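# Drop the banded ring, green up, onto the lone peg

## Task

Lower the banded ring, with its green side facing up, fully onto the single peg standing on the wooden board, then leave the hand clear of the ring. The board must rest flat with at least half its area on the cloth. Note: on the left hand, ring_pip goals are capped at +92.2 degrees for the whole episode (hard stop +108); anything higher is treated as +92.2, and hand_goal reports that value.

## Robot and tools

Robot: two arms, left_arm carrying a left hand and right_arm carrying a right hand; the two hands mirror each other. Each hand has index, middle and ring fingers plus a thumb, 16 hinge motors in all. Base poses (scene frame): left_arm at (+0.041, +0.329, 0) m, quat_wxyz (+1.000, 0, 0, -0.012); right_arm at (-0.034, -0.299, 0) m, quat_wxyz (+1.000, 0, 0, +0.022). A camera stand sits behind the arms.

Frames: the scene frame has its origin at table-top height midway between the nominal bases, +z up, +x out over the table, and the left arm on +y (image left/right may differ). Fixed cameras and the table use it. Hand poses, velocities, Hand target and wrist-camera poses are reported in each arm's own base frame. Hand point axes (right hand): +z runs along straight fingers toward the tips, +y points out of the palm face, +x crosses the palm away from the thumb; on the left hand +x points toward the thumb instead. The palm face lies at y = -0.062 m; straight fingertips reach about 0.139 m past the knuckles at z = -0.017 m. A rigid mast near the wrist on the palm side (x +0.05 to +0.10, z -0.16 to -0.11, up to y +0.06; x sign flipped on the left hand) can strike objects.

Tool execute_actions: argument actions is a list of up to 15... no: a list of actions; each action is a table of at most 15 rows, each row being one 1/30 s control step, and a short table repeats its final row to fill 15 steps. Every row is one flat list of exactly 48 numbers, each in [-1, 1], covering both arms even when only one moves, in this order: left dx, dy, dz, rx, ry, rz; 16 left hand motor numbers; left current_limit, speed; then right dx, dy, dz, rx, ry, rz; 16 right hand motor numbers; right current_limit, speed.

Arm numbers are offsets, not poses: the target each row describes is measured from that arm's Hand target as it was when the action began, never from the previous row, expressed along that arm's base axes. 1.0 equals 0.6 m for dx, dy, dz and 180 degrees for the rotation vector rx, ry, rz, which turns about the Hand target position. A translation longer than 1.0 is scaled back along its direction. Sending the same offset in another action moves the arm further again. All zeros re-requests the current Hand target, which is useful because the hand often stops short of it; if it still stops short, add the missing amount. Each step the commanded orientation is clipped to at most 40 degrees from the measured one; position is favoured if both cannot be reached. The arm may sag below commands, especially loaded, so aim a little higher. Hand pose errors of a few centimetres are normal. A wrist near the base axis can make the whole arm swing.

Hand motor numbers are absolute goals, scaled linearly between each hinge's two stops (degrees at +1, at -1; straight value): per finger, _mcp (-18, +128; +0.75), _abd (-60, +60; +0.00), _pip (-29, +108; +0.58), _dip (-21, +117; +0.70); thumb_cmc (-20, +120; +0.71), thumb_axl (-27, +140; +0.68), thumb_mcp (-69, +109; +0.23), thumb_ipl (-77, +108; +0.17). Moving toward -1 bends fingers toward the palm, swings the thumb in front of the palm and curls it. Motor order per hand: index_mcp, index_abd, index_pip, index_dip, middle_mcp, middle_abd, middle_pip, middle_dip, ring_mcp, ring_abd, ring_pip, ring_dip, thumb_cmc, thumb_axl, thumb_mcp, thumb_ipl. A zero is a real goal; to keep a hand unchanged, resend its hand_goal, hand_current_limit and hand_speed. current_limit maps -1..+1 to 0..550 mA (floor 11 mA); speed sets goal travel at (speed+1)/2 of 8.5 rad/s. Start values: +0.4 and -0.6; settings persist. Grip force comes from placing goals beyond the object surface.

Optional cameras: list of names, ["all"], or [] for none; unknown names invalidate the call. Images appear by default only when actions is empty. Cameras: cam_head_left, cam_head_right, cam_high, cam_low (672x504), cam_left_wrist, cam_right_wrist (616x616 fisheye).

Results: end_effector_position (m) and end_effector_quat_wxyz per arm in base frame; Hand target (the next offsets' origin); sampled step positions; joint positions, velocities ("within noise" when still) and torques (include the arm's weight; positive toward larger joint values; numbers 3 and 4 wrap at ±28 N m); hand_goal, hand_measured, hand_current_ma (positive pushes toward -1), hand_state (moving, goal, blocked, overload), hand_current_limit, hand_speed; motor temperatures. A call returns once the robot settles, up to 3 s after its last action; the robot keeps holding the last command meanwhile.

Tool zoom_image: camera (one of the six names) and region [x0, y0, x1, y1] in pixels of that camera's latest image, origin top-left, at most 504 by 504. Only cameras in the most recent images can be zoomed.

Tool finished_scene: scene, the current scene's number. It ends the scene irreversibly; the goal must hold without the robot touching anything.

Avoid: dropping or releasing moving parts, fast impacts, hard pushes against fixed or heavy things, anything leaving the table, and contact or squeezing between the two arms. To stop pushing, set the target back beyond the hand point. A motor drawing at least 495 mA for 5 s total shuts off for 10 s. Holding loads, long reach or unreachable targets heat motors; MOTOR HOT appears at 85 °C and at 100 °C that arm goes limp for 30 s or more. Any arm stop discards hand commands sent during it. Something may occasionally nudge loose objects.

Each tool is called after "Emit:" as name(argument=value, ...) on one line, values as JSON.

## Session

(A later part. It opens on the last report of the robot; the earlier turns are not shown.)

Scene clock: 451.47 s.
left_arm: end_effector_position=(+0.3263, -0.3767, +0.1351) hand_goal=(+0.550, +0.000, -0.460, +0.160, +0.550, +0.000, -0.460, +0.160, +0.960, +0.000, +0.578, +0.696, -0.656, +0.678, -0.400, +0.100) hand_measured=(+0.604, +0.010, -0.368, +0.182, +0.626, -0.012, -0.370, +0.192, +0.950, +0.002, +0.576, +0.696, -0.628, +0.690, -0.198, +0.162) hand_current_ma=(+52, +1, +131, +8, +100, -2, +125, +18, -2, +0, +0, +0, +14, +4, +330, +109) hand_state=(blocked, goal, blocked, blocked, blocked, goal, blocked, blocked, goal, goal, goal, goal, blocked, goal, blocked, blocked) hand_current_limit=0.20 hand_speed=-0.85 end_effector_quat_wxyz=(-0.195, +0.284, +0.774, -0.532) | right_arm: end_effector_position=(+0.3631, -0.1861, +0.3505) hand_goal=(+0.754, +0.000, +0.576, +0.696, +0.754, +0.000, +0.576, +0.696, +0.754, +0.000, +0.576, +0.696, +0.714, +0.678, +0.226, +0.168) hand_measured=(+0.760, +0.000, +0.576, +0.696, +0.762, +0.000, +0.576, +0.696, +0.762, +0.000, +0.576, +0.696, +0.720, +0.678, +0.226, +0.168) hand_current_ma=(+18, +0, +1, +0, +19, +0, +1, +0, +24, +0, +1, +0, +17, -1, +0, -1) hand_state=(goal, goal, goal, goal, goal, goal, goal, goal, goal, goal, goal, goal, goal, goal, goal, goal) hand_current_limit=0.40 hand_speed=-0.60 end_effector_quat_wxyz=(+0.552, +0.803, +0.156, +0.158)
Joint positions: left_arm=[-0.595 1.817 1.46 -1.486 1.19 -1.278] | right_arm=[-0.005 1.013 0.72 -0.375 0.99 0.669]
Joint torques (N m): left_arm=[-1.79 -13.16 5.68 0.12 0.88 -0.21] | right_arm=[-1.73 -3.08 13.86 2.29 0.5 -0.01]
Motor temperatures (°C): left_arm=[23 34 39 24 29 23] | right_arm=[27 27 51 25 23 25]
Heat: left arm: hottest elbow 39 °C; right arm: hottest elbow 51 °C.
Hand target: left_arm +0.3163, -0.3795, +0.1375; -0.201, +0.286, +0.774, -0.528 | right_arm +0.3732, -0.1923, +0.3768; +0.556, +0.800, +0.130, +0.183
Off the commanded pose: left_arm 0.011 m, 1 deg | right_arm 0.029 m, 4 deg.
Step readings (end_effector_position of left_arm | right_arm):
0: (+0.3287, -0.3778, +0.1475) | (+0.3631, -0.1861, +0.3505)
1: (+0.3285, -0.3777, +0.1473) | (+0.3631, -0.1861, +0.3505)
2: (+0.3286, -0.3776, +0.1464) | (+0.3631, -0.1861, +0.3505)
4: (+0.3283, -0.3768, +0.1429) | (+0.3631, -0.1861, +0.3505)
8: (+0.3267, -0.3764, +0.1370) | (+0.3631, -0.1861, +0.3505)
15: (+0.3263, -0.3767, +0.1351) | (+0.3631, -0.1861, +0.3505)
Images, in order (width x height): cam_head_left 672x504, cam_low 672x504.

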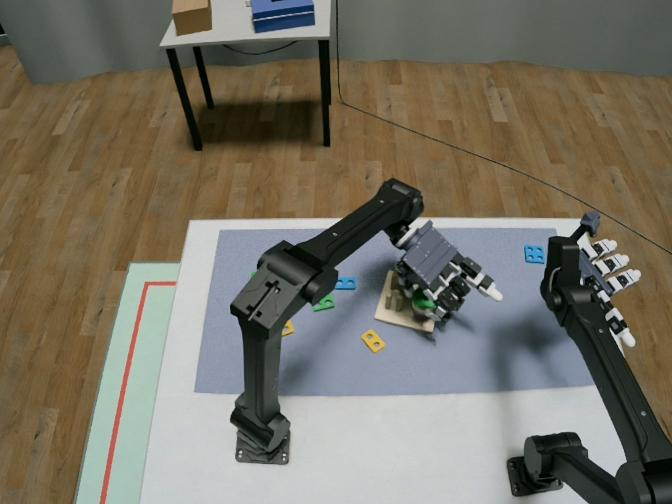

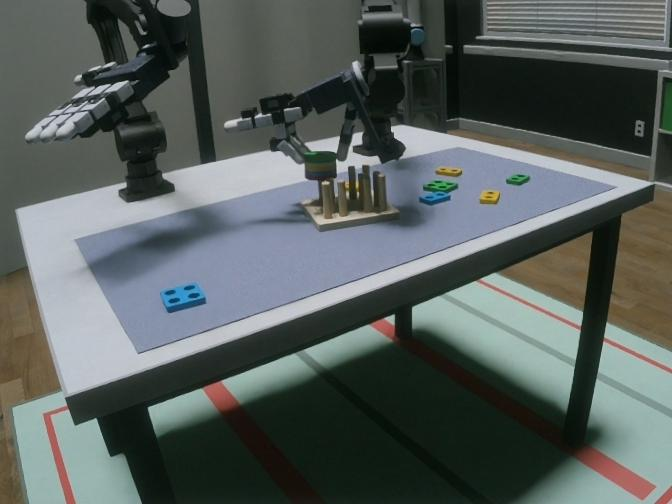

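Emit:
execute_actions(actions=[[[0.003,-0.002,-0.018,0,0,0,0.55,0,-0.46,0.16,0.55,0,-0.46,0.16,0.959,0,0.577,0.696,-0.657,0.677,-0.40,0.1,0.2,-0.85,0,0,0,0,0,0,0.754,0,0.576,0.696,0.754,0,0.576,0.696,0.754,0,0.576,0.696,0.714,0.678,0.226,0.168,0.4,-0.6]]], cameras=["cam_head_left","cam_low","cam_high"])

Emit:
zoom_image(camera="cam_low", region=[290, 130, 420, 242])

Emit:
zoom_image(camera="cam_head_left", region=[370, 255, 450, 335])

Emit:
zoom_image(camera="cam_high", region=[220, 140, 340, 260])

Scene clock: 461.33 s.
left_arm: end_effector_position=(+0.3265, -0.3772, +0.1310) hand_goal=(+0.550, +0.000, -0.460, +0.160, +0.550, +0.000, -0.460, +0.160, +0.960, +0.000, +0.578, +0.696, -0.656, +0.678, -0.400, +0.100) hand_measured=(+0.604, +0.010, -0.368, +0.182, +0.626, -0.012, -0.370, +0.192, +0.950, +0.002, +0.576, +0.696, -0.628, +0.690, -0.198, +0.162) hand_current_ma=(+52, +1, +131, +8, +100, -2, +125, +18, -2, +0, +0, +0, +14, +4, +330, +109) hand_state=(blocked, goal, blocked, blocked, blocked, goal, blocked, blocked, goal, goal, goal, goal, blocked, goal, blocked, blocked) hand_current_limit=0.20 hand_speed=-0.85 end_effector_quat_wxyz=(-0.192, +0.285, +0.774, -0.532) | right_arm: end_effector_position=(+0.3631, -0.1861, +0.3505) hand_goal=(+0.754, +0.000, +0.576, +0.696, +0.754, +0.000, +0.576, +0.696, +0.754, +0.000, +0.576, +0.696, +0.714, +0.678, +0.226, +0.168) hand_measured=(+0.760, +0.000, +0.576, +0.696, +0.762, +0.000, +0.576, +0.696, +0.762, +0.000, +0.576, +0.696, +0.720, +0.678, +0.226, +0.168) hand_current_ma=(+18, +0, +1, +0, +19, +0, +1, +0, +24, +0, +1, +0, +17, -1, +0, -1) hand_state=(goal, goal, goal, goal, goal, goal, goal, goal, goal, goal, goal, goal, goal, goal, goal, goal) hand_current_limit=0.40 hand_speed=-0.60 end_effector_quat_wxyz=(+0.552, +0.803, +0.156, +0.158)
Joint positions: left_arm=[-0.596 1.817 1.45 -1.464 1.189 -1.285] | right_arm=[-0.005 1.013 0.72 -0.375 0.99 0.669]
Joint torques (N m): left_arm=[-1.67 -12.16 5.79 0.21 0.88 -0.14] | right_arm=[-1.73 -3.08 13.87 2.29 0.5 -0.01]
Heat: left arm: hottest elbow 38 °C; right arm: hottest elbow 51 °C.
Hand target: left_arm +0.3181, -0.3808, +0.1267; -0.201, +0.286, +0.774, -0.528 | right_arm +0.3732, -0.1923, +0.3768; +0.556, +0.800, +0.130, +0.183
Off the commanded pose: left_arm 0.010 m, 1 deg | right_arm 0.029 m, 4 deg.
Step readings (end_effector_position of left_arm | right_arm):
0: (+0.3263, -0.3767, +0.1351) | (+0.3631, -0.1861, +0.3505)
1: (+0.3263, -0.3767, +0.1351) | (+0.3631, -0.1861, +0.3505)
2: (+0.3265, -0.3768, +0.1349) | (+0.3631, -0.1861, +0.3505)
4: (+0.3263, -0.3769, +0.1337) | (+0.3631, -0.1861, +0.3505)
8: (+0.3265, -0.3769, +0.1315) | (+0.3631, -0.1861, +0.3505)
15: (+0.3265, -0.3772, +0.1310) | (+0.3631, -0.1861, +0.3505)
Images, in order (width x height): cam_head_left 672x504, cam_high 672x504, cam_low 672x504.

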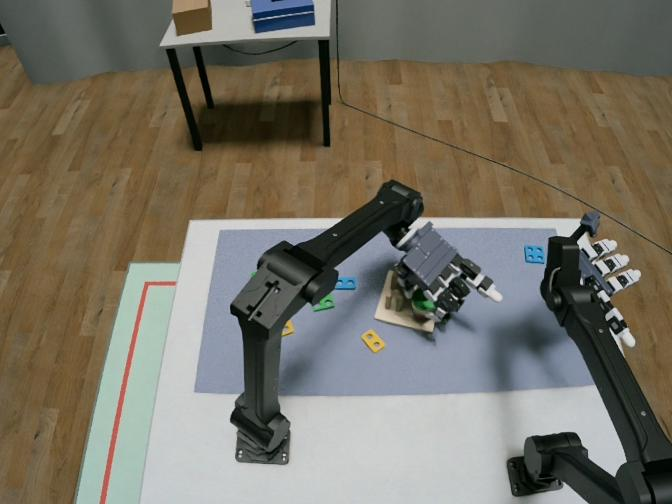

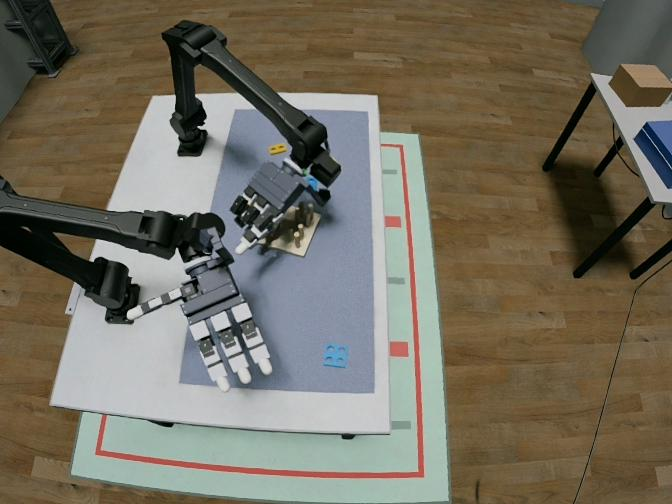

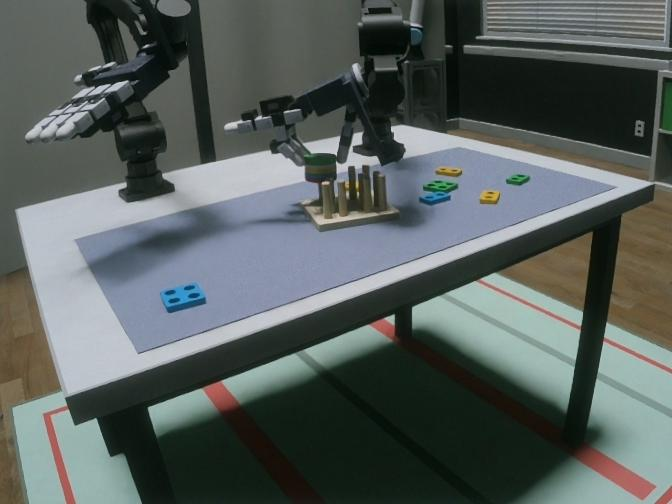

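Scaled by 3.877 from the camera's 672x504 image, which has a finer 960x720 frame.

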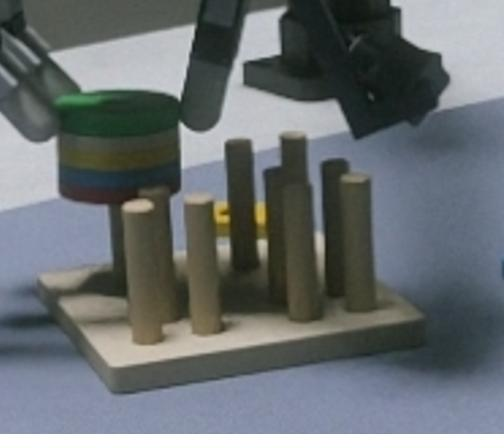

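Scaled by 6.300 from the camera's 672x504 image, which has a finer 960x720 frame.

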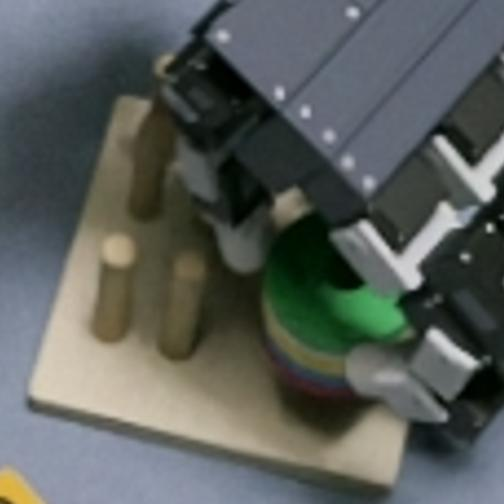

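Scaled by 4.200 from the camera's 672x504 image, which has a finer 960x720 frame.

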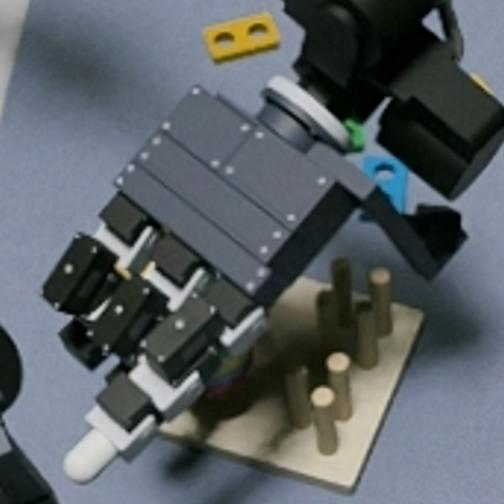

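Emit:
execute_actions(actions=[[[0.001,-0.001,-0.018,0,0,0,0.55,0,-0.46,0.16,0.55,0,-0.46,0.16,0.959,0,0.577,0.696,-0.657,0.677,-0.40,0.1,0.2,-0.85,0,0,0,0,0,0,0.754,0,0.576,0.696,0.754,0,0.576,0.696,0.754,0,0.576,0.696,0.714,0.678,0.226,0.168,0.4,-0.6]]], cameras=["cam_head_left","cam_low","cam_high"])

Emit:
zoom_image(camera="cam_low", region=[290, 130, 420, 242])

Emit:
zoom_image(camera="cam_head_left", region=[370, 255, 450, 335])

Emit:
zoom_image(camera="cam_high", region=[220, 140, 340, 260])

Scene clock: 476.20 s.
left_arm: end_effector_position=(+0.3266, -0.3777, +0.1258) hand_goal=(+0.550, +0.000, -0.460, +0.160, +0.550, +0.000, -0.460, +0.160, +0.960, +0.000, +0.578, +0.696, -0.656, +0.678, -0.400, +0.100) hand_measured=(+0.604, +0.010, -0.368, +0.182, +0.626, -0.012, -0.370, +0.192, +0.950, +0.002, +0.576, +0.696, -0.628, +0.690, -0.198, +0.162) hand_current_ma=(+52, +1, +131, +8, +100, -2, +125, +18, -2, +0, +0, +0, +14, +4, +330, +109) hand_state=(blocked, goal, blocked, blocked, blocked, goal, blocked, blocked, goal, goal, goal, goal, blocked, goal, blocked, blocked) hand_current_limit=0.20 hand_speed=-0.85 end_effector_quat_wxyz=(-0.188, +0.287, +0.773, -0.533) | right_arm: end_effector_position=(+0.3631, -0.1861, +0.3505) hand_goal=(+0.754, +0.000, +0.576, +0.696, +0.754, +0.000, +0.576, +0.696, +0.754, +0.000, +0.576, +0.696, +0.714, +0.678, +0.226, +0.168) hand_measured=(+0.760, +0.000, +0.576, +0.696, +0.762, +0.000, +0.576, +0.696, +0.762, +0.000, +0.576, +0.696, +0.720, +0.678, +0.226, +0.168) hand_current_ma=(+18, +0, +1, +0, +19, +0, +1, +0, +24, +0, +1, +0, +17, -1, +0, -1) hand_state=(goal, goal, goal, goal, goal, goal, goal, goal, goal, goal, goal, goal, goal, goal, goal, goal) hand_current_limit=0.40 hand_speed=-0.60 end_effector_quat_wxyz=(+0.552, +0.803, +0.156, +0.158)
Joint positions: left_arm=[-0.597 1.817 1.437 -1.44 1.189 -1.287] | right_arm=[-0.005 1.013 0.72 -0.375 0.99 0.669]
Joint torques (N m): left_arm=[-1.61 -11.28 5.81 0.27 0.89 -0.1] | right_arm=[-1.73 -3.08 13.83 2.29 0.5 -0.01]
Heat: left arm: hottest elbow 38 °C; right arm: hottest elbow 51 °C.
Hand target: left_arm +0.3186, -0.3814, +0.1159; -0.201, +0.286, +0.774, -0.528 | right_arm +0.3732, -0.1923, +0.3768; +0.556, +0.800, +0.130, +0.183
Off the commanded pose: left_arm 0.013 m, 2 deg | right_arm 0.029 m, 4 deg.
Step readings (end_effector_position of left_arm | right_arm):
0: (+0.3265, -0.3772, +0.1310) | (+0.3631, -0.1861, +0.3505)
1: (+0.3265, -0.3772, +0.1310) | (+0.3631, -0.1861, +0.3505)
2: (+0.3265, -0.3772, +0.1306) | (+0.3631, -0.1861, +0.3505)
4: (+0.3268, -0.3774, +0.1291) | (+0.3631, -0.1861, +0.3505)
8: (+0.3262, -0.3772, +0.1263) | (+0.3631, -0.1861, +0.3505)
15: (+0.3267, -0.3776, +0.1258) | (+0.3631, -0.1861, +0.3505)
Images, in order (width x height): cam_head_left 672x504, cam_high 672x504, cam_low 672x504.

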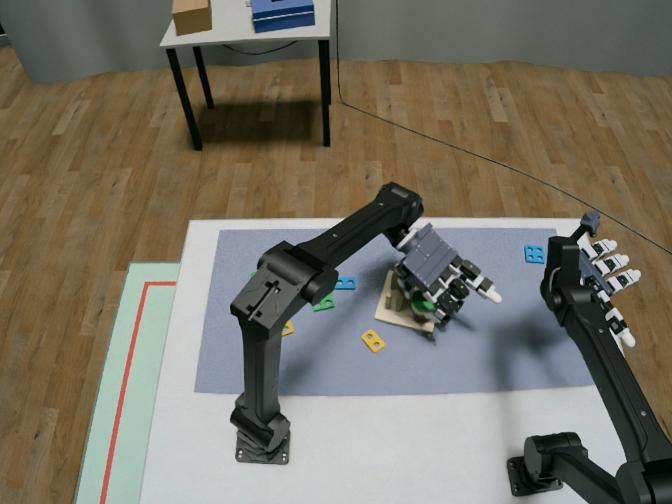

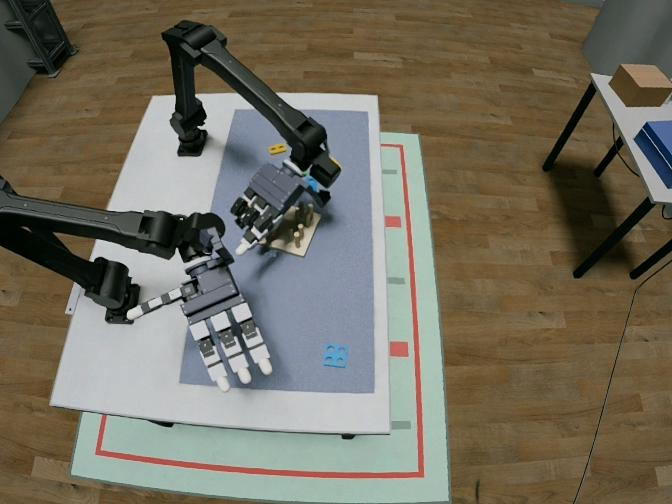

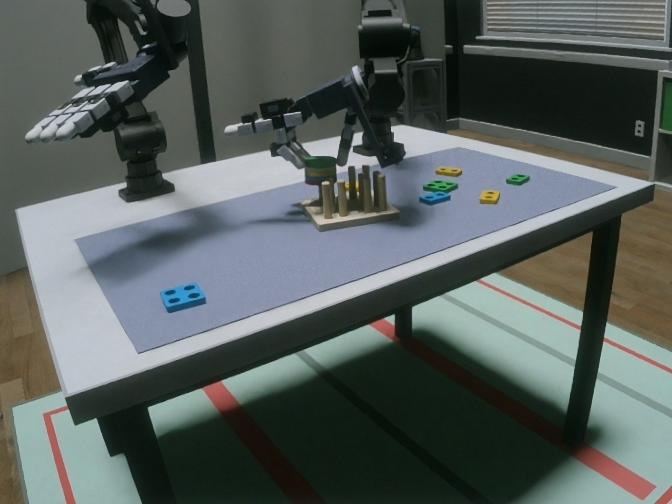

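Scaled by 3.877 from the camera's 672x504 image, which has a finer 960x720 frame.

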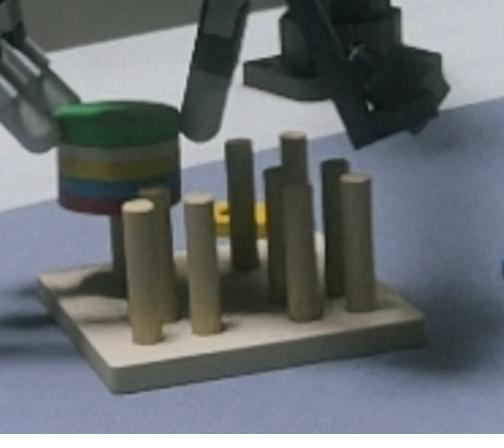

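Scaled by 6.300 from the camera's 672x504 image, which has a finer 960x720 frame.

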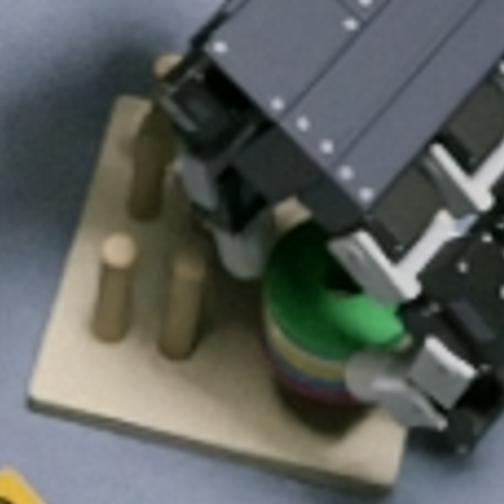

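Scaled by 4.200 from the camera's 672x504 image, which has a finer 960x720 frame.

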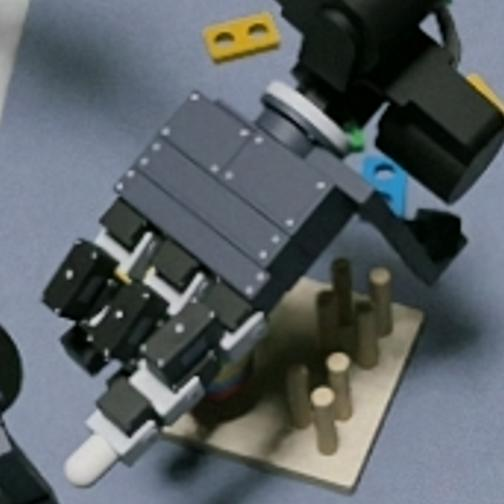

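Emit:
execute_actions(actions=[[[0,0,-0.022,0,0,0,0.55,0,-0.46,0.16,0.55,0,-0.46,0.16,0.959,0,0.577,0.696,-0.657,0.677,-0.40,0.1,0.2,-0.85,0,0,0,0,0,0,0.754,0,0.576,0.696,0.754,0,0.576,0.696,0.754,0,0.576,0.696,0.714,0.678,0.226,0.168,0.4,-0.6]]], cameras=["cam_head_left","cam_low","cam_high"])

Emit:
zoom_image(camera="cam_low", region=[298, 140, 348, 190])

Emit:
zoom_image(camera="cam_head_left", region=[370, 255, 450, 335])

Emit:
zoom_image(camera="cam_high", region=[220, 140, 340, 260])

Scene clock: 481.83 s.
left_arm: end_effector_position=(+0.3266, -0.3777, +0.1152) hand_goal=(+0.550, +0.000, -0.460, +0.160, +0.550, +0.000, -0.460, +0.160, +0.960, +0.000, +0.578, +0.696, -0.656, +0.678, -0.400, +0.100) hand_measured=(+0.604, +0.010, -0.368, +0.182, +0.626, -0.012, -0.370, +0.192, +0.950, +0.002, +0.576, +0.696, -0.628, +0.690, -0.198, +0.162) hand_current_ma=(+52, +1, +131, +8, +100, -2, +125, +18, -2, +0, +0, +0, +14, +4, +330, +109) hand_state=(blocked, goal, blocked, blocked, blocked, goal, blocked, blocked, goal, goal, goal, goal, blocked, goal, blocked, blocked) hand_current_limit=0.20 hand_speed=-0.85 end_effector_quat_wxyz=(-0.186, +0.289, +0.773, -0.534) | right_arm: end_effector_position=(+0.3631, -0.1861, +0.3505) hand_goal=(+0.754, +0.000, +0.576, +0.696, +0.754, +0.000, +0.576, +0.696, +0.754, +0.000, +0.576, +0.696, +0.714, +0.678, +0.226, +0.168) hand_measured=(+0.760, +0.000, +0.576, +0.696, +0.762, +0.000, +0.576, +0.696, +0.762, +0.000, +0.576, +0.696, +0.720, +0.678, +0.226, +0.168) hand_current_ma=(+18, +0, +1, +0, +19, +0, +1, +0, +24, +0, +1, +0, +17, -1, +0, -1) hand_state=(goal, goal, goal, goal, goal, goal, goal, goal, goal, goal, goal, goal, goal, goal, goal, goal) hand_current_limit=0.40 hand_speed=-0.60 end_effector_quat_wxyz=(+0.552, +0.803, +0.156, +0.158)
Joint positions: left_arm=[-0.597 1.824 1.419 -1.408 1.189 -1.288] | right_arm=[-0.005 1.013 0.72 -0.375 0.99 0.669]
Joint torques (N m): left_arm=[-1.67 -10.87 5.76 0.28 0.89 -0.12] | right_arm=[-1.73 -3.08 13.85 2.28 0.5 -0.01]
Heat: left arm: hottest elbow 38 °C; right arm: hottest elbow 51 °C.
Hand target: left_arm +0.3186, -0.3814, +0.1028; -0.201, +0.286, +0.774, -0.528 | right_arm +0.3732, -0.1923, +0.3768; +0.556, +0.800, +0.130, +0.183
Off the commanded pose: left_arm 0.015 m, 2 deg | right_arm 0.029 m, 4 deg.
Step readings (end_effector_position of left_arm | right_arm):
0: (+0.3267, -0.3778, +0.1258) | (+0.3631, -0.1861, +0.3505)
1: (+0.3266, -0.3777, +0.1257) | (+0.3631, -0.1861, +0.3505)
2: (+0.3268, -0.3778, +0.1252) | (+0.3631, -0.1861, +0.3505)
4: (+0.3268, -0.3778, +0.1231) | (+0.3631, -0.1861, +0.3505)
8: (+0.3262, -0.3774, +0.1183) | (+0.3631, -0.1861, +0.3505)
15: (+0.3266, -0.3777, +0.1152) | (+0.3631, -0.1861, +0.3505)
Images, in order (width x height): cam_head_left 672x504, cam_high 672x504, cam_low 672x504.

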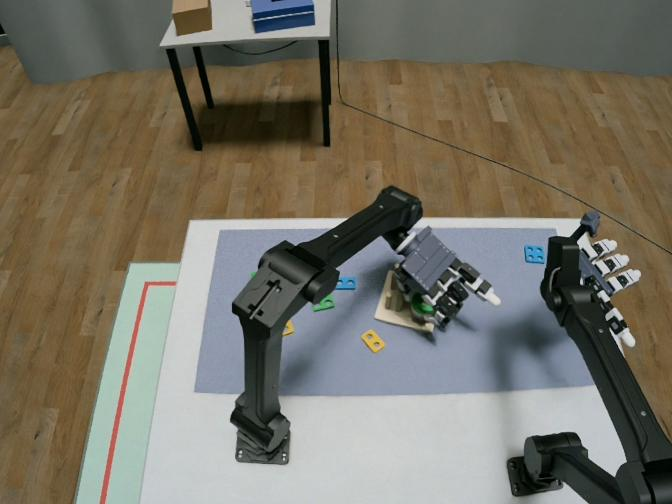

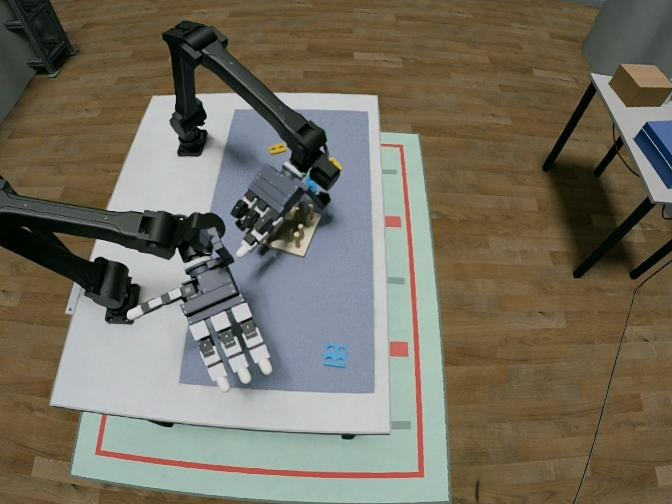

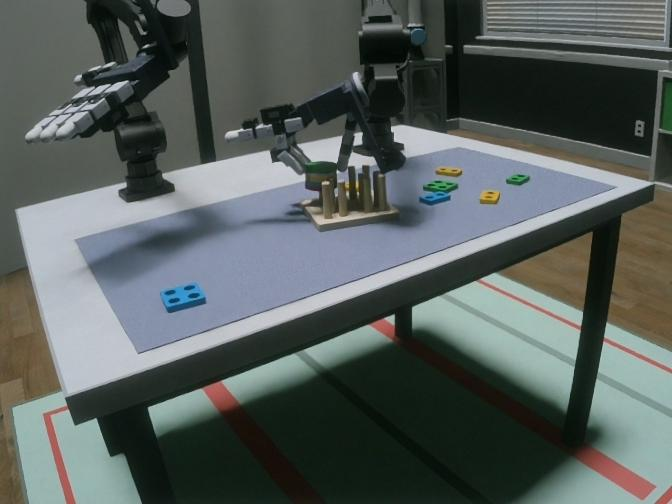

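Scaled by 10.080 from the camera's 672x504 image, which has a finer 960x720 frame.

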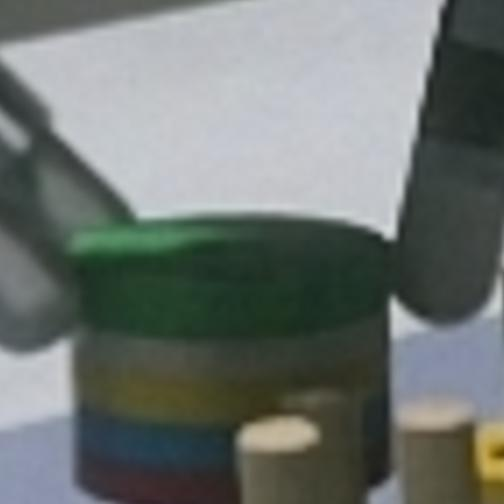

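Scaled by 6.300 from the camera's 672x504 image, which has a finer 960x720 frame.

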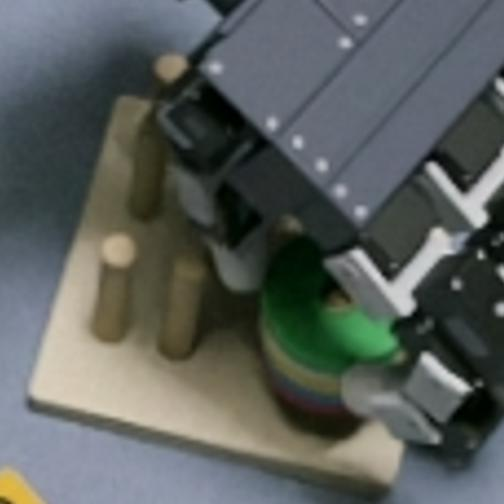

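Scaled by 4.200 from the camera's 672x504 image, which has a finer 960x720 frame.

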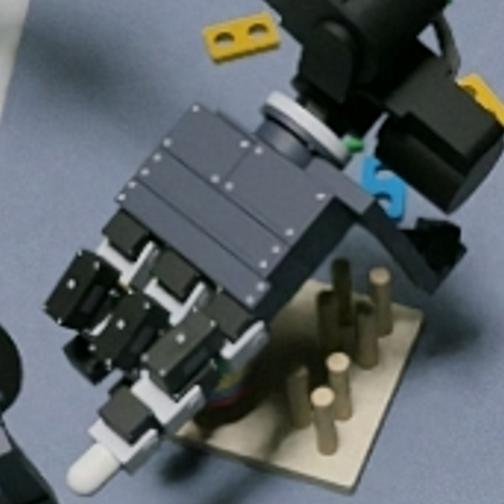

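Emit:
execute_actions(actions=[[[0,0,-0.02,0,0,0,0.55,0,-0.46,0.16,0.55,0,-0.46,0.16,0.959,0,0.577,0.696,-0.657,0.677,-0.40,0.1,0.2,-0.85,0,0,0,0,0,0,0.754,0,0.576,0.696,0.754,0,0.576,0.696,0.754,0,0.576,0.696,0.714,0.678,0.226,0.168,0.4,-0.6]]], cameras=["cam_head_left","cam_low","cam_high"])

Emit:
zoom_image(camera="cam_low", region=[290, 130, 420, 242])

Emit:
zoom_image(camera="cam_head_left", region=[370, 255, 450, 335])

Emit:
zoom_image(camera="cam_high", region=[220, 140, 340, 260])

Scene clock: 490.57 s.
left_arm: end_effector_position=(+0.3271, -0.3781, +0.1028) hand_goal=(+0.550, +0.000, -0.460, +0.160, +0.550, +0.000, -0.460, +0.160, +0.960, +0.000, +0.578, +0.696, -0.656, +0.678, -0.400, +0.100) hand_measured=(+0.604, +0.010, -0.368, +0.182, +0.626, -0.012, -0.370, +0.192, +0.950, +0.002, +0.576, +0.696, -0.628, +0.690, -0.198, +0.162) hand_current_ma=(+52, +1, +130, +8, +100, -2, +125, +18, -2, +0, +0, +0, +14, +4, +330, +109) hand_state=(blocked, goal, blocked, blocked, blocked, goal, blocked, blocked, goal, goal, goal, goal, blocked, goal, blocked, blocked) hand_current_limit=0.20 hand_speed=-0.85 end_effector_quat_wxyz=(-0.186, +0.289, +0.773, -0.534) | right_arm: end_effector_position=(+0.3631, -0.1861, +0.3505) hand_goal=(+0.754, +0.000, +0.576, +0.696, +0.754, +0.000, +0.576, +0.696, +0.754, +0.000, +0.576, +0.696, +0.714, +0.678, +0.226, +0.168) hand_measured=(+0.760, +0.000, +0.576, +0.696, +0.762, +0.000, +0.576, +0.696, +0.762, +0.000, +0.576, +0.696, +0.720, +0.678, +0.226, +0.168) hand_current_ma=(+18, +0, +1, +0, +19, +0, +1, +0, +24, +0, +1, +0, +17, -1, +0, -1) hand_state=(goal, goal, goal, goal, goal, goal, goal, goal, goal, goal, goal, goal, goal, goal, goal, goal) hand_current_limit=0.40 hand_speed=-0.60 end_effector_quat_wxyz=(+0.552, +0.803, +0.156, +0.158)
Joint positions: left_arm=[-0.597 1.839 1.405 -1.38 1.189 -1.288] | right_arm=[-0.005 1.013 0.72 -0.375 0.99 0.669]
Joint torques (N m): left_arm=[-1.67 -11.05 5.63 0.27 0.89 -0.12] | right_arm=[-1.73 -3.08 13.86 2.3 0.5 -0.01]
Heat: left arm: hottest elbow 38 °C; right arm: hottest elbow 51 °C.
Hand target: left_arm +0.3186, -0.3814, +0.0908; -0.201, +0.286, +0.774, -0.528 | right_arm +0.3732, -0.1923, +0.3768; +0.556, +0.800, +0.130, +0.183
Off the commanded pose: left_arm 0.015 m, 2 deg | right_arm 0.029 m, 4 deg.
Step readings (end_effector_position of left_arm | right_arm):
0: (+0.3266, -0.3777, +0.1152) | (+0.3631, -0.1861, +0.3505)
1: (+0.3267, -0.3778, +0.1152) | (+0.3631, -0.1861, +0.3505)
2: (+0.3269, -0.3779, +0.1146) | (+0.3631, -0.1861, +0.3505)
4: (+0.3271, -0.3781, +0.1128) | (+0.3631, -0.1861, +0.3505)
8: (+0.3267, -0.3778, +0.1071) | (+0.3631, -0.1861, +0.3505)
15: (+0.3271, -0.3781, +0.1028) | (+0.3631, -0.1861, +0.3505)
Images, in order (width x height): cam_head_left 672x504, cam_high 672x504, cam_low 672x504.

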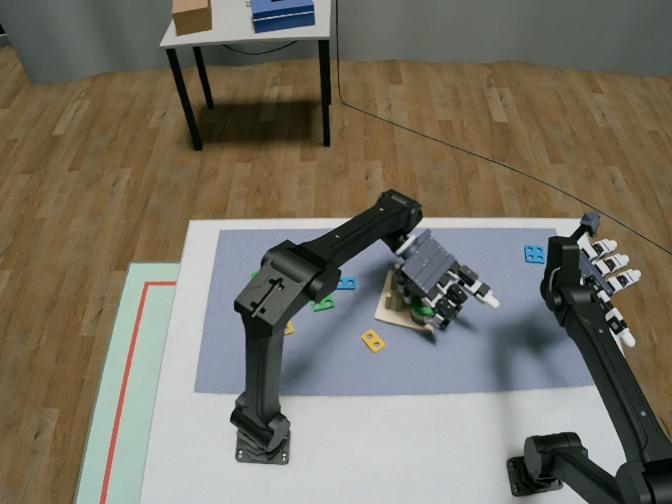

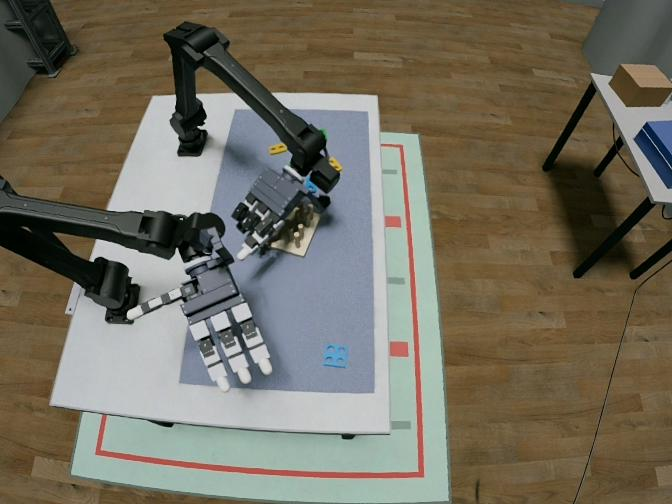

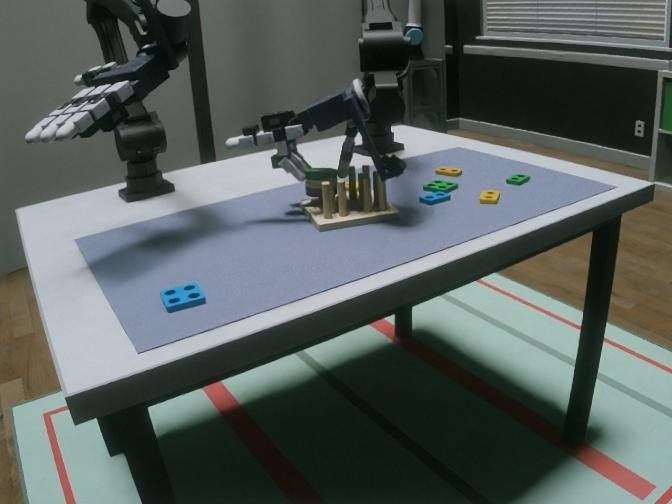

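Scaled by 3.877 from the camera's 672x504 image, which has a finer 960x720 frame.

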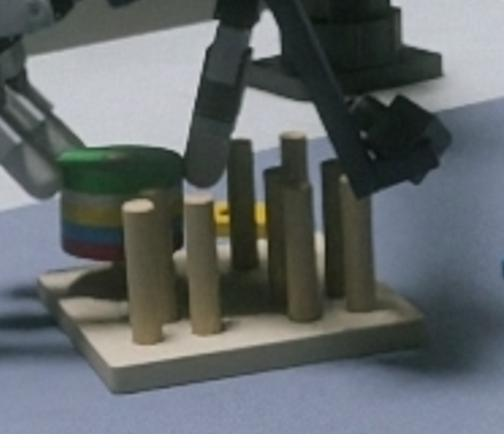

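Scaled by 6.300 from the camera's 672x504 image, which has a finer 960x720 frame.

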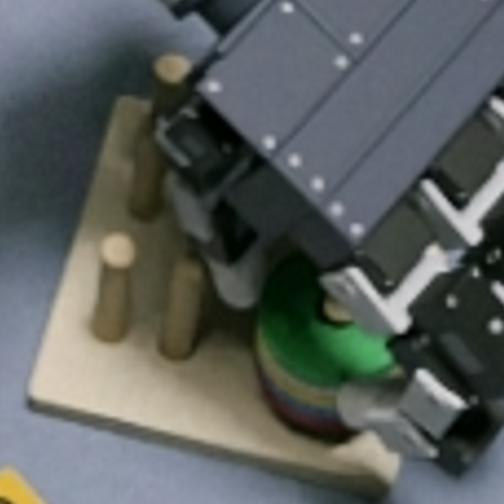

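Scaled by 4.200 from the camera's 672x504 image, which has a finer 960x720 frame.

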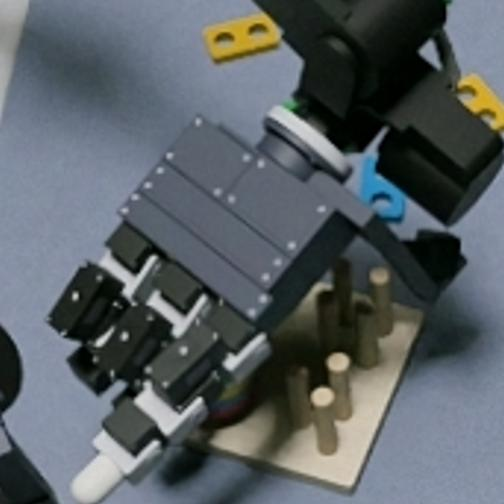

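Emit:
execute_actions(actions=[[[0.001,0,-0.018,0,0,0,0.55,0,-0.46,0.16,0.55,0,-0.46,0.16,0.959,0,0.577,0.696,-0.657,0.677,-0.40,0.1,0.2,-0.85,0,0,0,0,0,0,0.754,0,0.576,0.696,0.754,0,0.576,0.696,0.754,0,0.576,0.696,0.714,0.678,0.226,0.168,0.4,-0.6]]], cameras=["cam_head_left","cam_low","cam_high"])

Emit:
zoom_image(camera="cam_low", region=[290, 130, 420, 242])

Emit:
zoom_image(camera="cam_head_left", region=[370, 255, 450, 335])

Emit:
zoom_image(camera="cam_high", region=[260, 170, 340, 250])

Scene clock: 527.67 s.
left_arm: end_effector_position=(+0.3273, -0.3782, +0.0962) hand_goal=(+0.550, +0.000, -0.460, +0.160, +0.550, +0.000, -0.460, +0.160, +0.960, +0.000, +0.578, +0.696, -0.656, +0.678, -0.400, +0.100) hand_measured=(+0.604, +0.010, -0.368, +0.182, +0.626, -0.012, -0.370, +0.192, +0.950, +0.002, +0.576, +0.696, -0.628, +0.690, -0.198, +0.164) hand_current_ma=(+52, +1, +129, +8, +100, -2, +125, +18, -2, +0, +0, +0, +14, +4, +330, +112) hand_state=(blocked, goal, blocked, blocked, blocked, goal, blocked, blocked, goal, goal, goal, goal, blocked, goal, blocked, blocked) hand_current_limit=0.20 hand_speed=-0.85 end_effector_quat_wxyz=(-0.186, +0.288, +0.773, -0.533) | right_arm: end_effector_position=(+0.3631, -0.1861, +0.3505) hand_goal=(+0.754, +0.000, +0.576, +0.696, +0.754, +0.000, +0.576, +0.696, +0.754, +0.000, +0.576, +0.696, +0.714, +0.678, +0.226, +0.168) hand_measured=(+0.760, +0.000, +0.576, +0.696, +0.762, +0.000, +0.576, +0.696, +0.762, +0.000, +0.576, +0.696, +0.720, +0.678, +0.226, +0.168) hand_current_ma=(+18, +0, +1, +0, +19, +0, +1, +0, +24, +0, +1, +0, +17, -1, +0, -1) hand_state=(goal, goal, goal, goal, goal, goal, goal, goal, goal, goal, goal, goal, goal, goal, goal, goal) hand_current_limit=0.40 hand_speed=-0.60 end_effector_quat_wxyz=(+0.552, +0.803, +0.156, +0.158)
Joint positions: left_arm=[-0.597 1.846 1.396 -1.36 1.189 -1.293] | right_arm=[-0.005 1.013 0.72 -0.375 0.99 0.669]
Joint torques (N m): left_arm=[-1.55 -10.52 5.46 0.35 0.88 -0.06] | right_arm=[-1.73 -3.08 13.85 2.3 0.5 -0.01]
Heat: left arm: hottest elbow 37 °C; right arm: hottest elbow 51 °C.
Hand target: left_arm +0.3192, -0.3814, +0.0801; -0.201, +0.286, +0.774, -0.528 | right_arm +0.3732, -0.1923, +0.3768; +0.556, +0.800, +0.130, +0.183
Off the commanded pose: left_arm 0.018 m, 2 deg | right_arm 0.029 m, 4 deg.
Step readings (end_effector_position of left_arm | right_arm):
0: (+0.3271, -0.3781, +0.1028) | (+0.3631, -0.1861, +0.3505)
1: (+0.3272, -0.3781, +0.1028) | (+0.3631, -0.1861, +0.3505)
2: (+0.3272, -0.3781, +0.1025) | (+0.3631, -0.1861, +0.3505)
4: (+0.3276, -0.3784, +0.1010) | (+0.3631, -0.1861, +0.3505)
8: (+0.3272, -0.3781, +0.0964) | (+0.3631, -0.1861, +0.3505)
15: (+0.3273, -0.3782, +0.0962) | (+0.3631, -0.1861, +0.3505)
Images, in order (width x height): cam_head_left 672x504, cam_high 672x504, cam_low 672x504.

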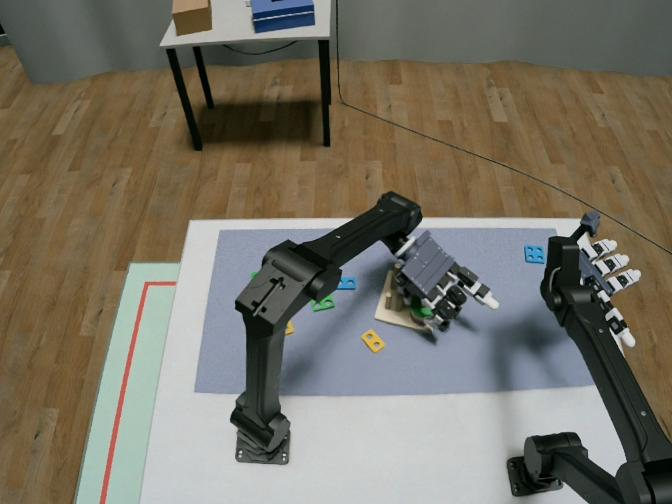

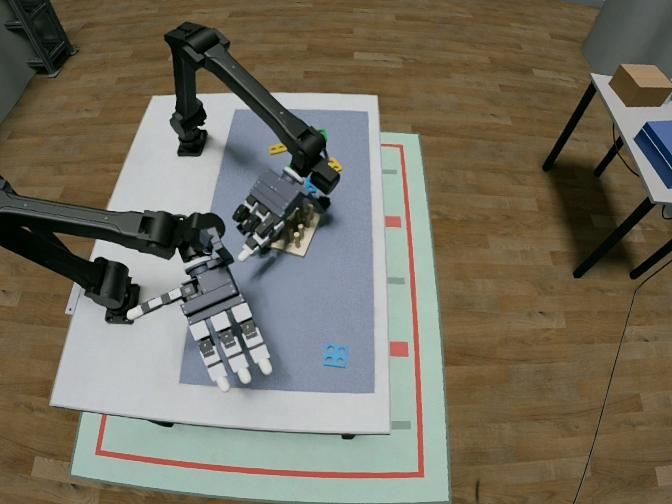

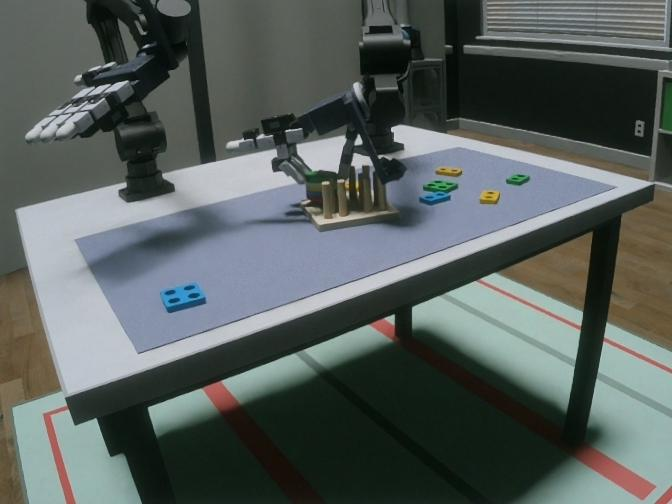

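Scaled by 3.877 from the camera's 672x504 image, which has a finer 960x720 frame.

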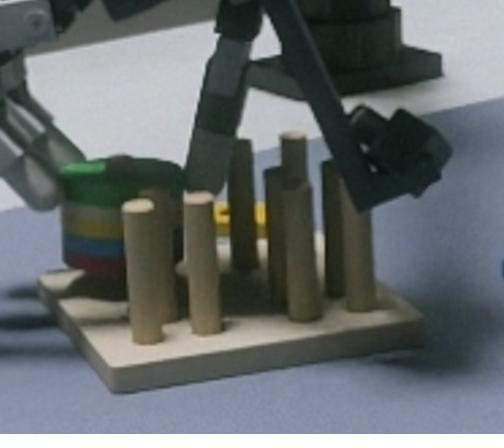

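Scaled by 6.300 from the camera's 672x504 image, which has a finer 960x720 frame.

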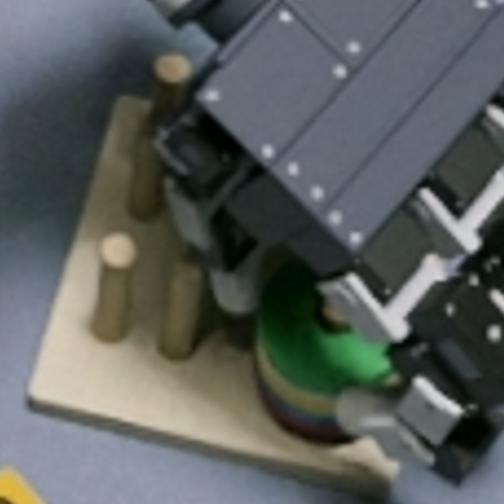

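Scaled by 6.300 from the camera's 672x504 image, which has a finer 960x720 frame.

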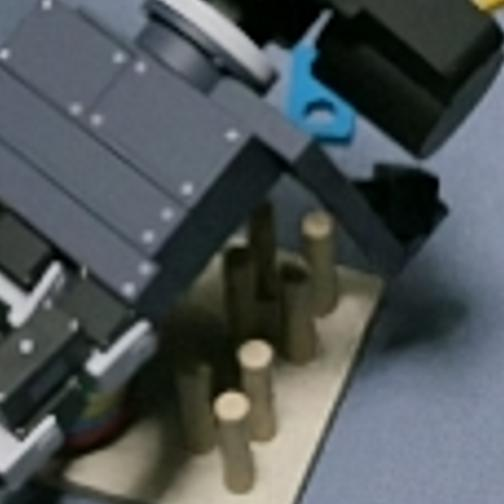

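Emit:
execute_actions(actions=[[[0.001,0,-0.018,0,0,0,0.55,0,-0.46,0.16,0.55,0,-0.46,0.16,0.959,0,0.577,0.696,-0.657,0.677,-0.40,0.1,0.2,-0.85,0,0,0,0,0,0,0.754,0,0.576,0.696,0.754,0,0.576,0.696,0.754,0,0.576,0.696,0.714,0.678,0.226,0.168,0.4,-0.6]]], cameras=["cam_head_left","cam_low","cam_high"])

Emit:
zoom_image(camera="cam_low", region=[290, 130, 420, 242])

Emit:
zoom_image(camera="cam_head_left", region=[370, 255, 450, 335])

Emit:
zoom_image(camera="cam_high", region=[260, 170, 340, 250])

Scene clock: 538.57 s.
left_arm: end_effector_position=(+0.3289, -0.3793, +0.0953) hand_goal=(+0.550, +0.000, -0.460, +0.160, +0.550, +0.000, -0.460, +0.160, +0.960, +0.000, +0.578, +0.696, -0.656, +0.678, -0.400, +0.100) hand_measured=(+0.606, +0.010, -0.368, +0.182, +0.626, -0.012, -0.372, +0.192, +0.950, +0.002, +0.576, +0.696, -0.624, +0.690, -0.198, +0.164) hand_current_ma=(+54, +1, +129, +8, +100, -2, +121, +18, -2, +0, +0, +0, +18, +4, +330, +112) hand_state=(blocked, goal, blocked, blocked, blocked, goal, blocked, blocked, goal, goal, goal, goal, blocked, goal, blocked, blocked) hand_current_limit=0.20 hand_speed=-0.85 end_effector_quat_wxyz=(-0.183, +0.287, +0.774, -0.534) | right_arm: end_effector_position=(+0.3631, -0.1861, +0.3505) hand_goal=(+0.754, +0.000, +0.576, +0.696, +0.754, +0.000, +0.576, +0.696, +0.754, +0.000, +0.576, +0.696, +0.714, +0.678, +0.226, +0.168) hand_measured=(+0.760, +0.000, +0.576, +0.696, +0.762, +0.000, +0.576, +0.696, +0.762, +0.000, +0.576, +0.696, +0.720, +0.678, +0.226, +0.168) hand_current_ma=(+18, +0, +1, +0, +19, +0, +1, +0, +24, +0, +1, +0, +17, -1, +0, -1) hand_state=(goal, goal, goal, goal, goal, goal, goal, goal, goal, goal, goal, goal, goal, goal, goal, goal) hand_current_limit=0.40 hand_speed=-0.60 end_effector_quat_wxyz=(+0.552, +0.803, +0.156, +0.158)
Joint positions: left_arm=[-0.597 1.846 1.395 -1.345 1.189 -1.304] | right_arm=[-0.005 1.013 0.72 -0.375 0.99 0.669]
Joint torques (N m): left_arm=[-1.55 -9.76 4.78 0.61 0.88 0.06] | right_arm=[-1.73 -3.14 13.85 2.28 0.5 -0.01]
Heat: left arm: hottest elbow 38 °C; right arm: hottest elbow 51 °C.
Hand target: left_arm +0.3199, -0.3814, +0.0693; -0.201, +0.286, +0.774, -0.528 | right_arm +0.3732, -0.1923, +0.3768; +0.556, +0.800, +0.130, +0.183
Off the commanded pose: left_arm 0.028 m, 2 deg | right_arm 0.029 m, 4 deg.
Step readings (end_effector_position of left_arm | right_arm):
0: (+0.3273, -0.3782, +0.0962) | (+0.3631, -0.1861, +0.3505)
1: (+0.3274, -0.3782, +0.0962) | (+0.3631, -0.1861, +0.3505)
2: (+0.3277, -0.3785, +0.0961) | (+0.3631, -0.1861, +0.3505)
4: (+0.3286, -0.3790, +0.0958) | (+0.3631, -0.1861, +0.3505)
8: (+0.3287, -0.3792, +0.0953) | (+0.3631, -0.1861, +0.3505)
15: (+0.3289, -0.3793, +0.0953) | (+0.3631, -0.1861, +0.3505)
Images, in order (width x height): cam_head_left 672x504, cam_high 672x504, cam_low 672x504.

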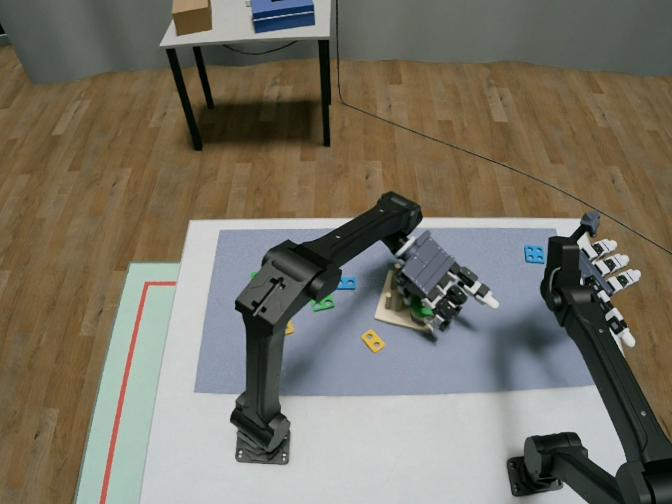

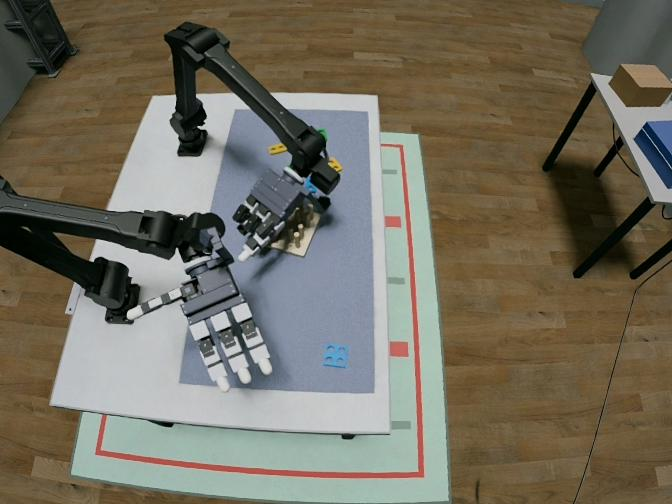

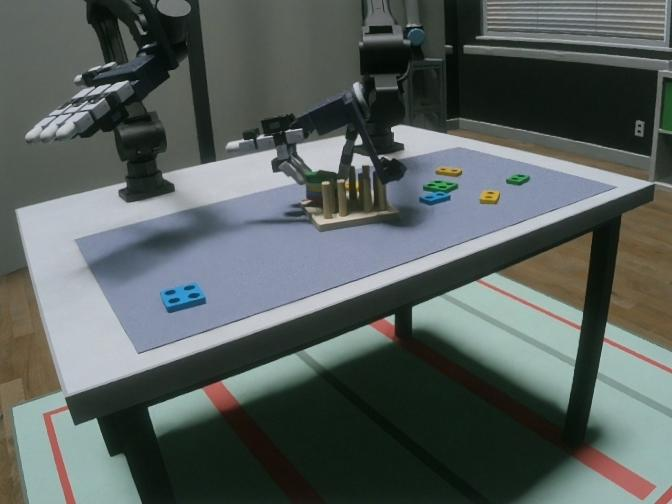

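Scaled by 3.877 from the camera's 672x504 image, which has a finer 960x720 frame.

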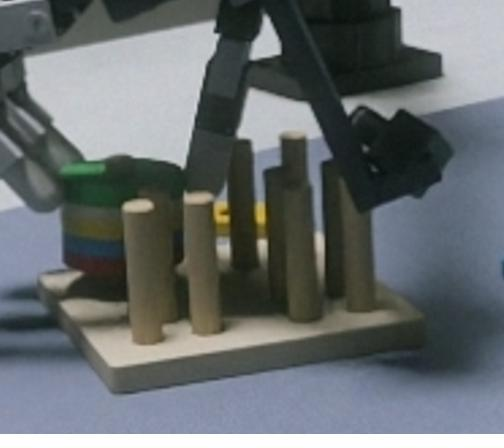

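Scaled by 6.300 from the camera's 672x504 image, which has a finer 960x720 frame.

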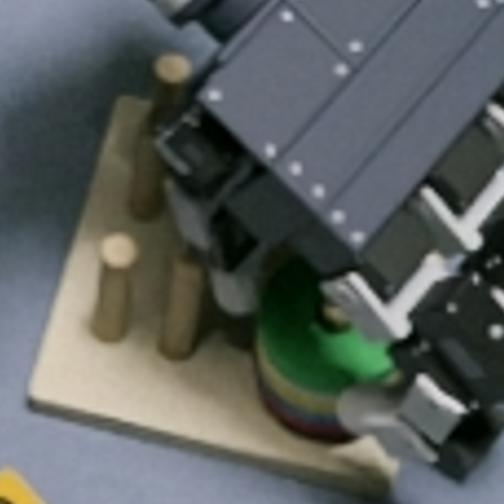

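Scaled by 6.300 from the camera's 672x504 image, which has a finer 960x720 frame.

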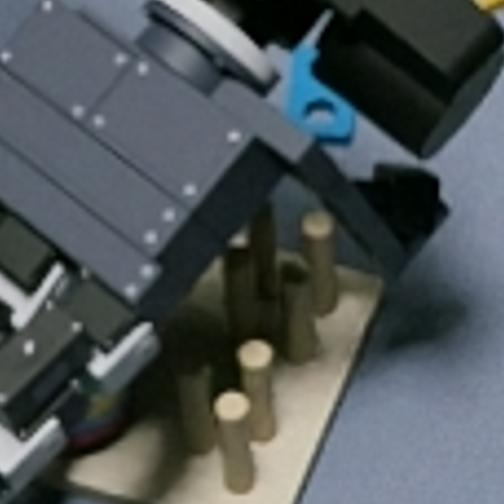

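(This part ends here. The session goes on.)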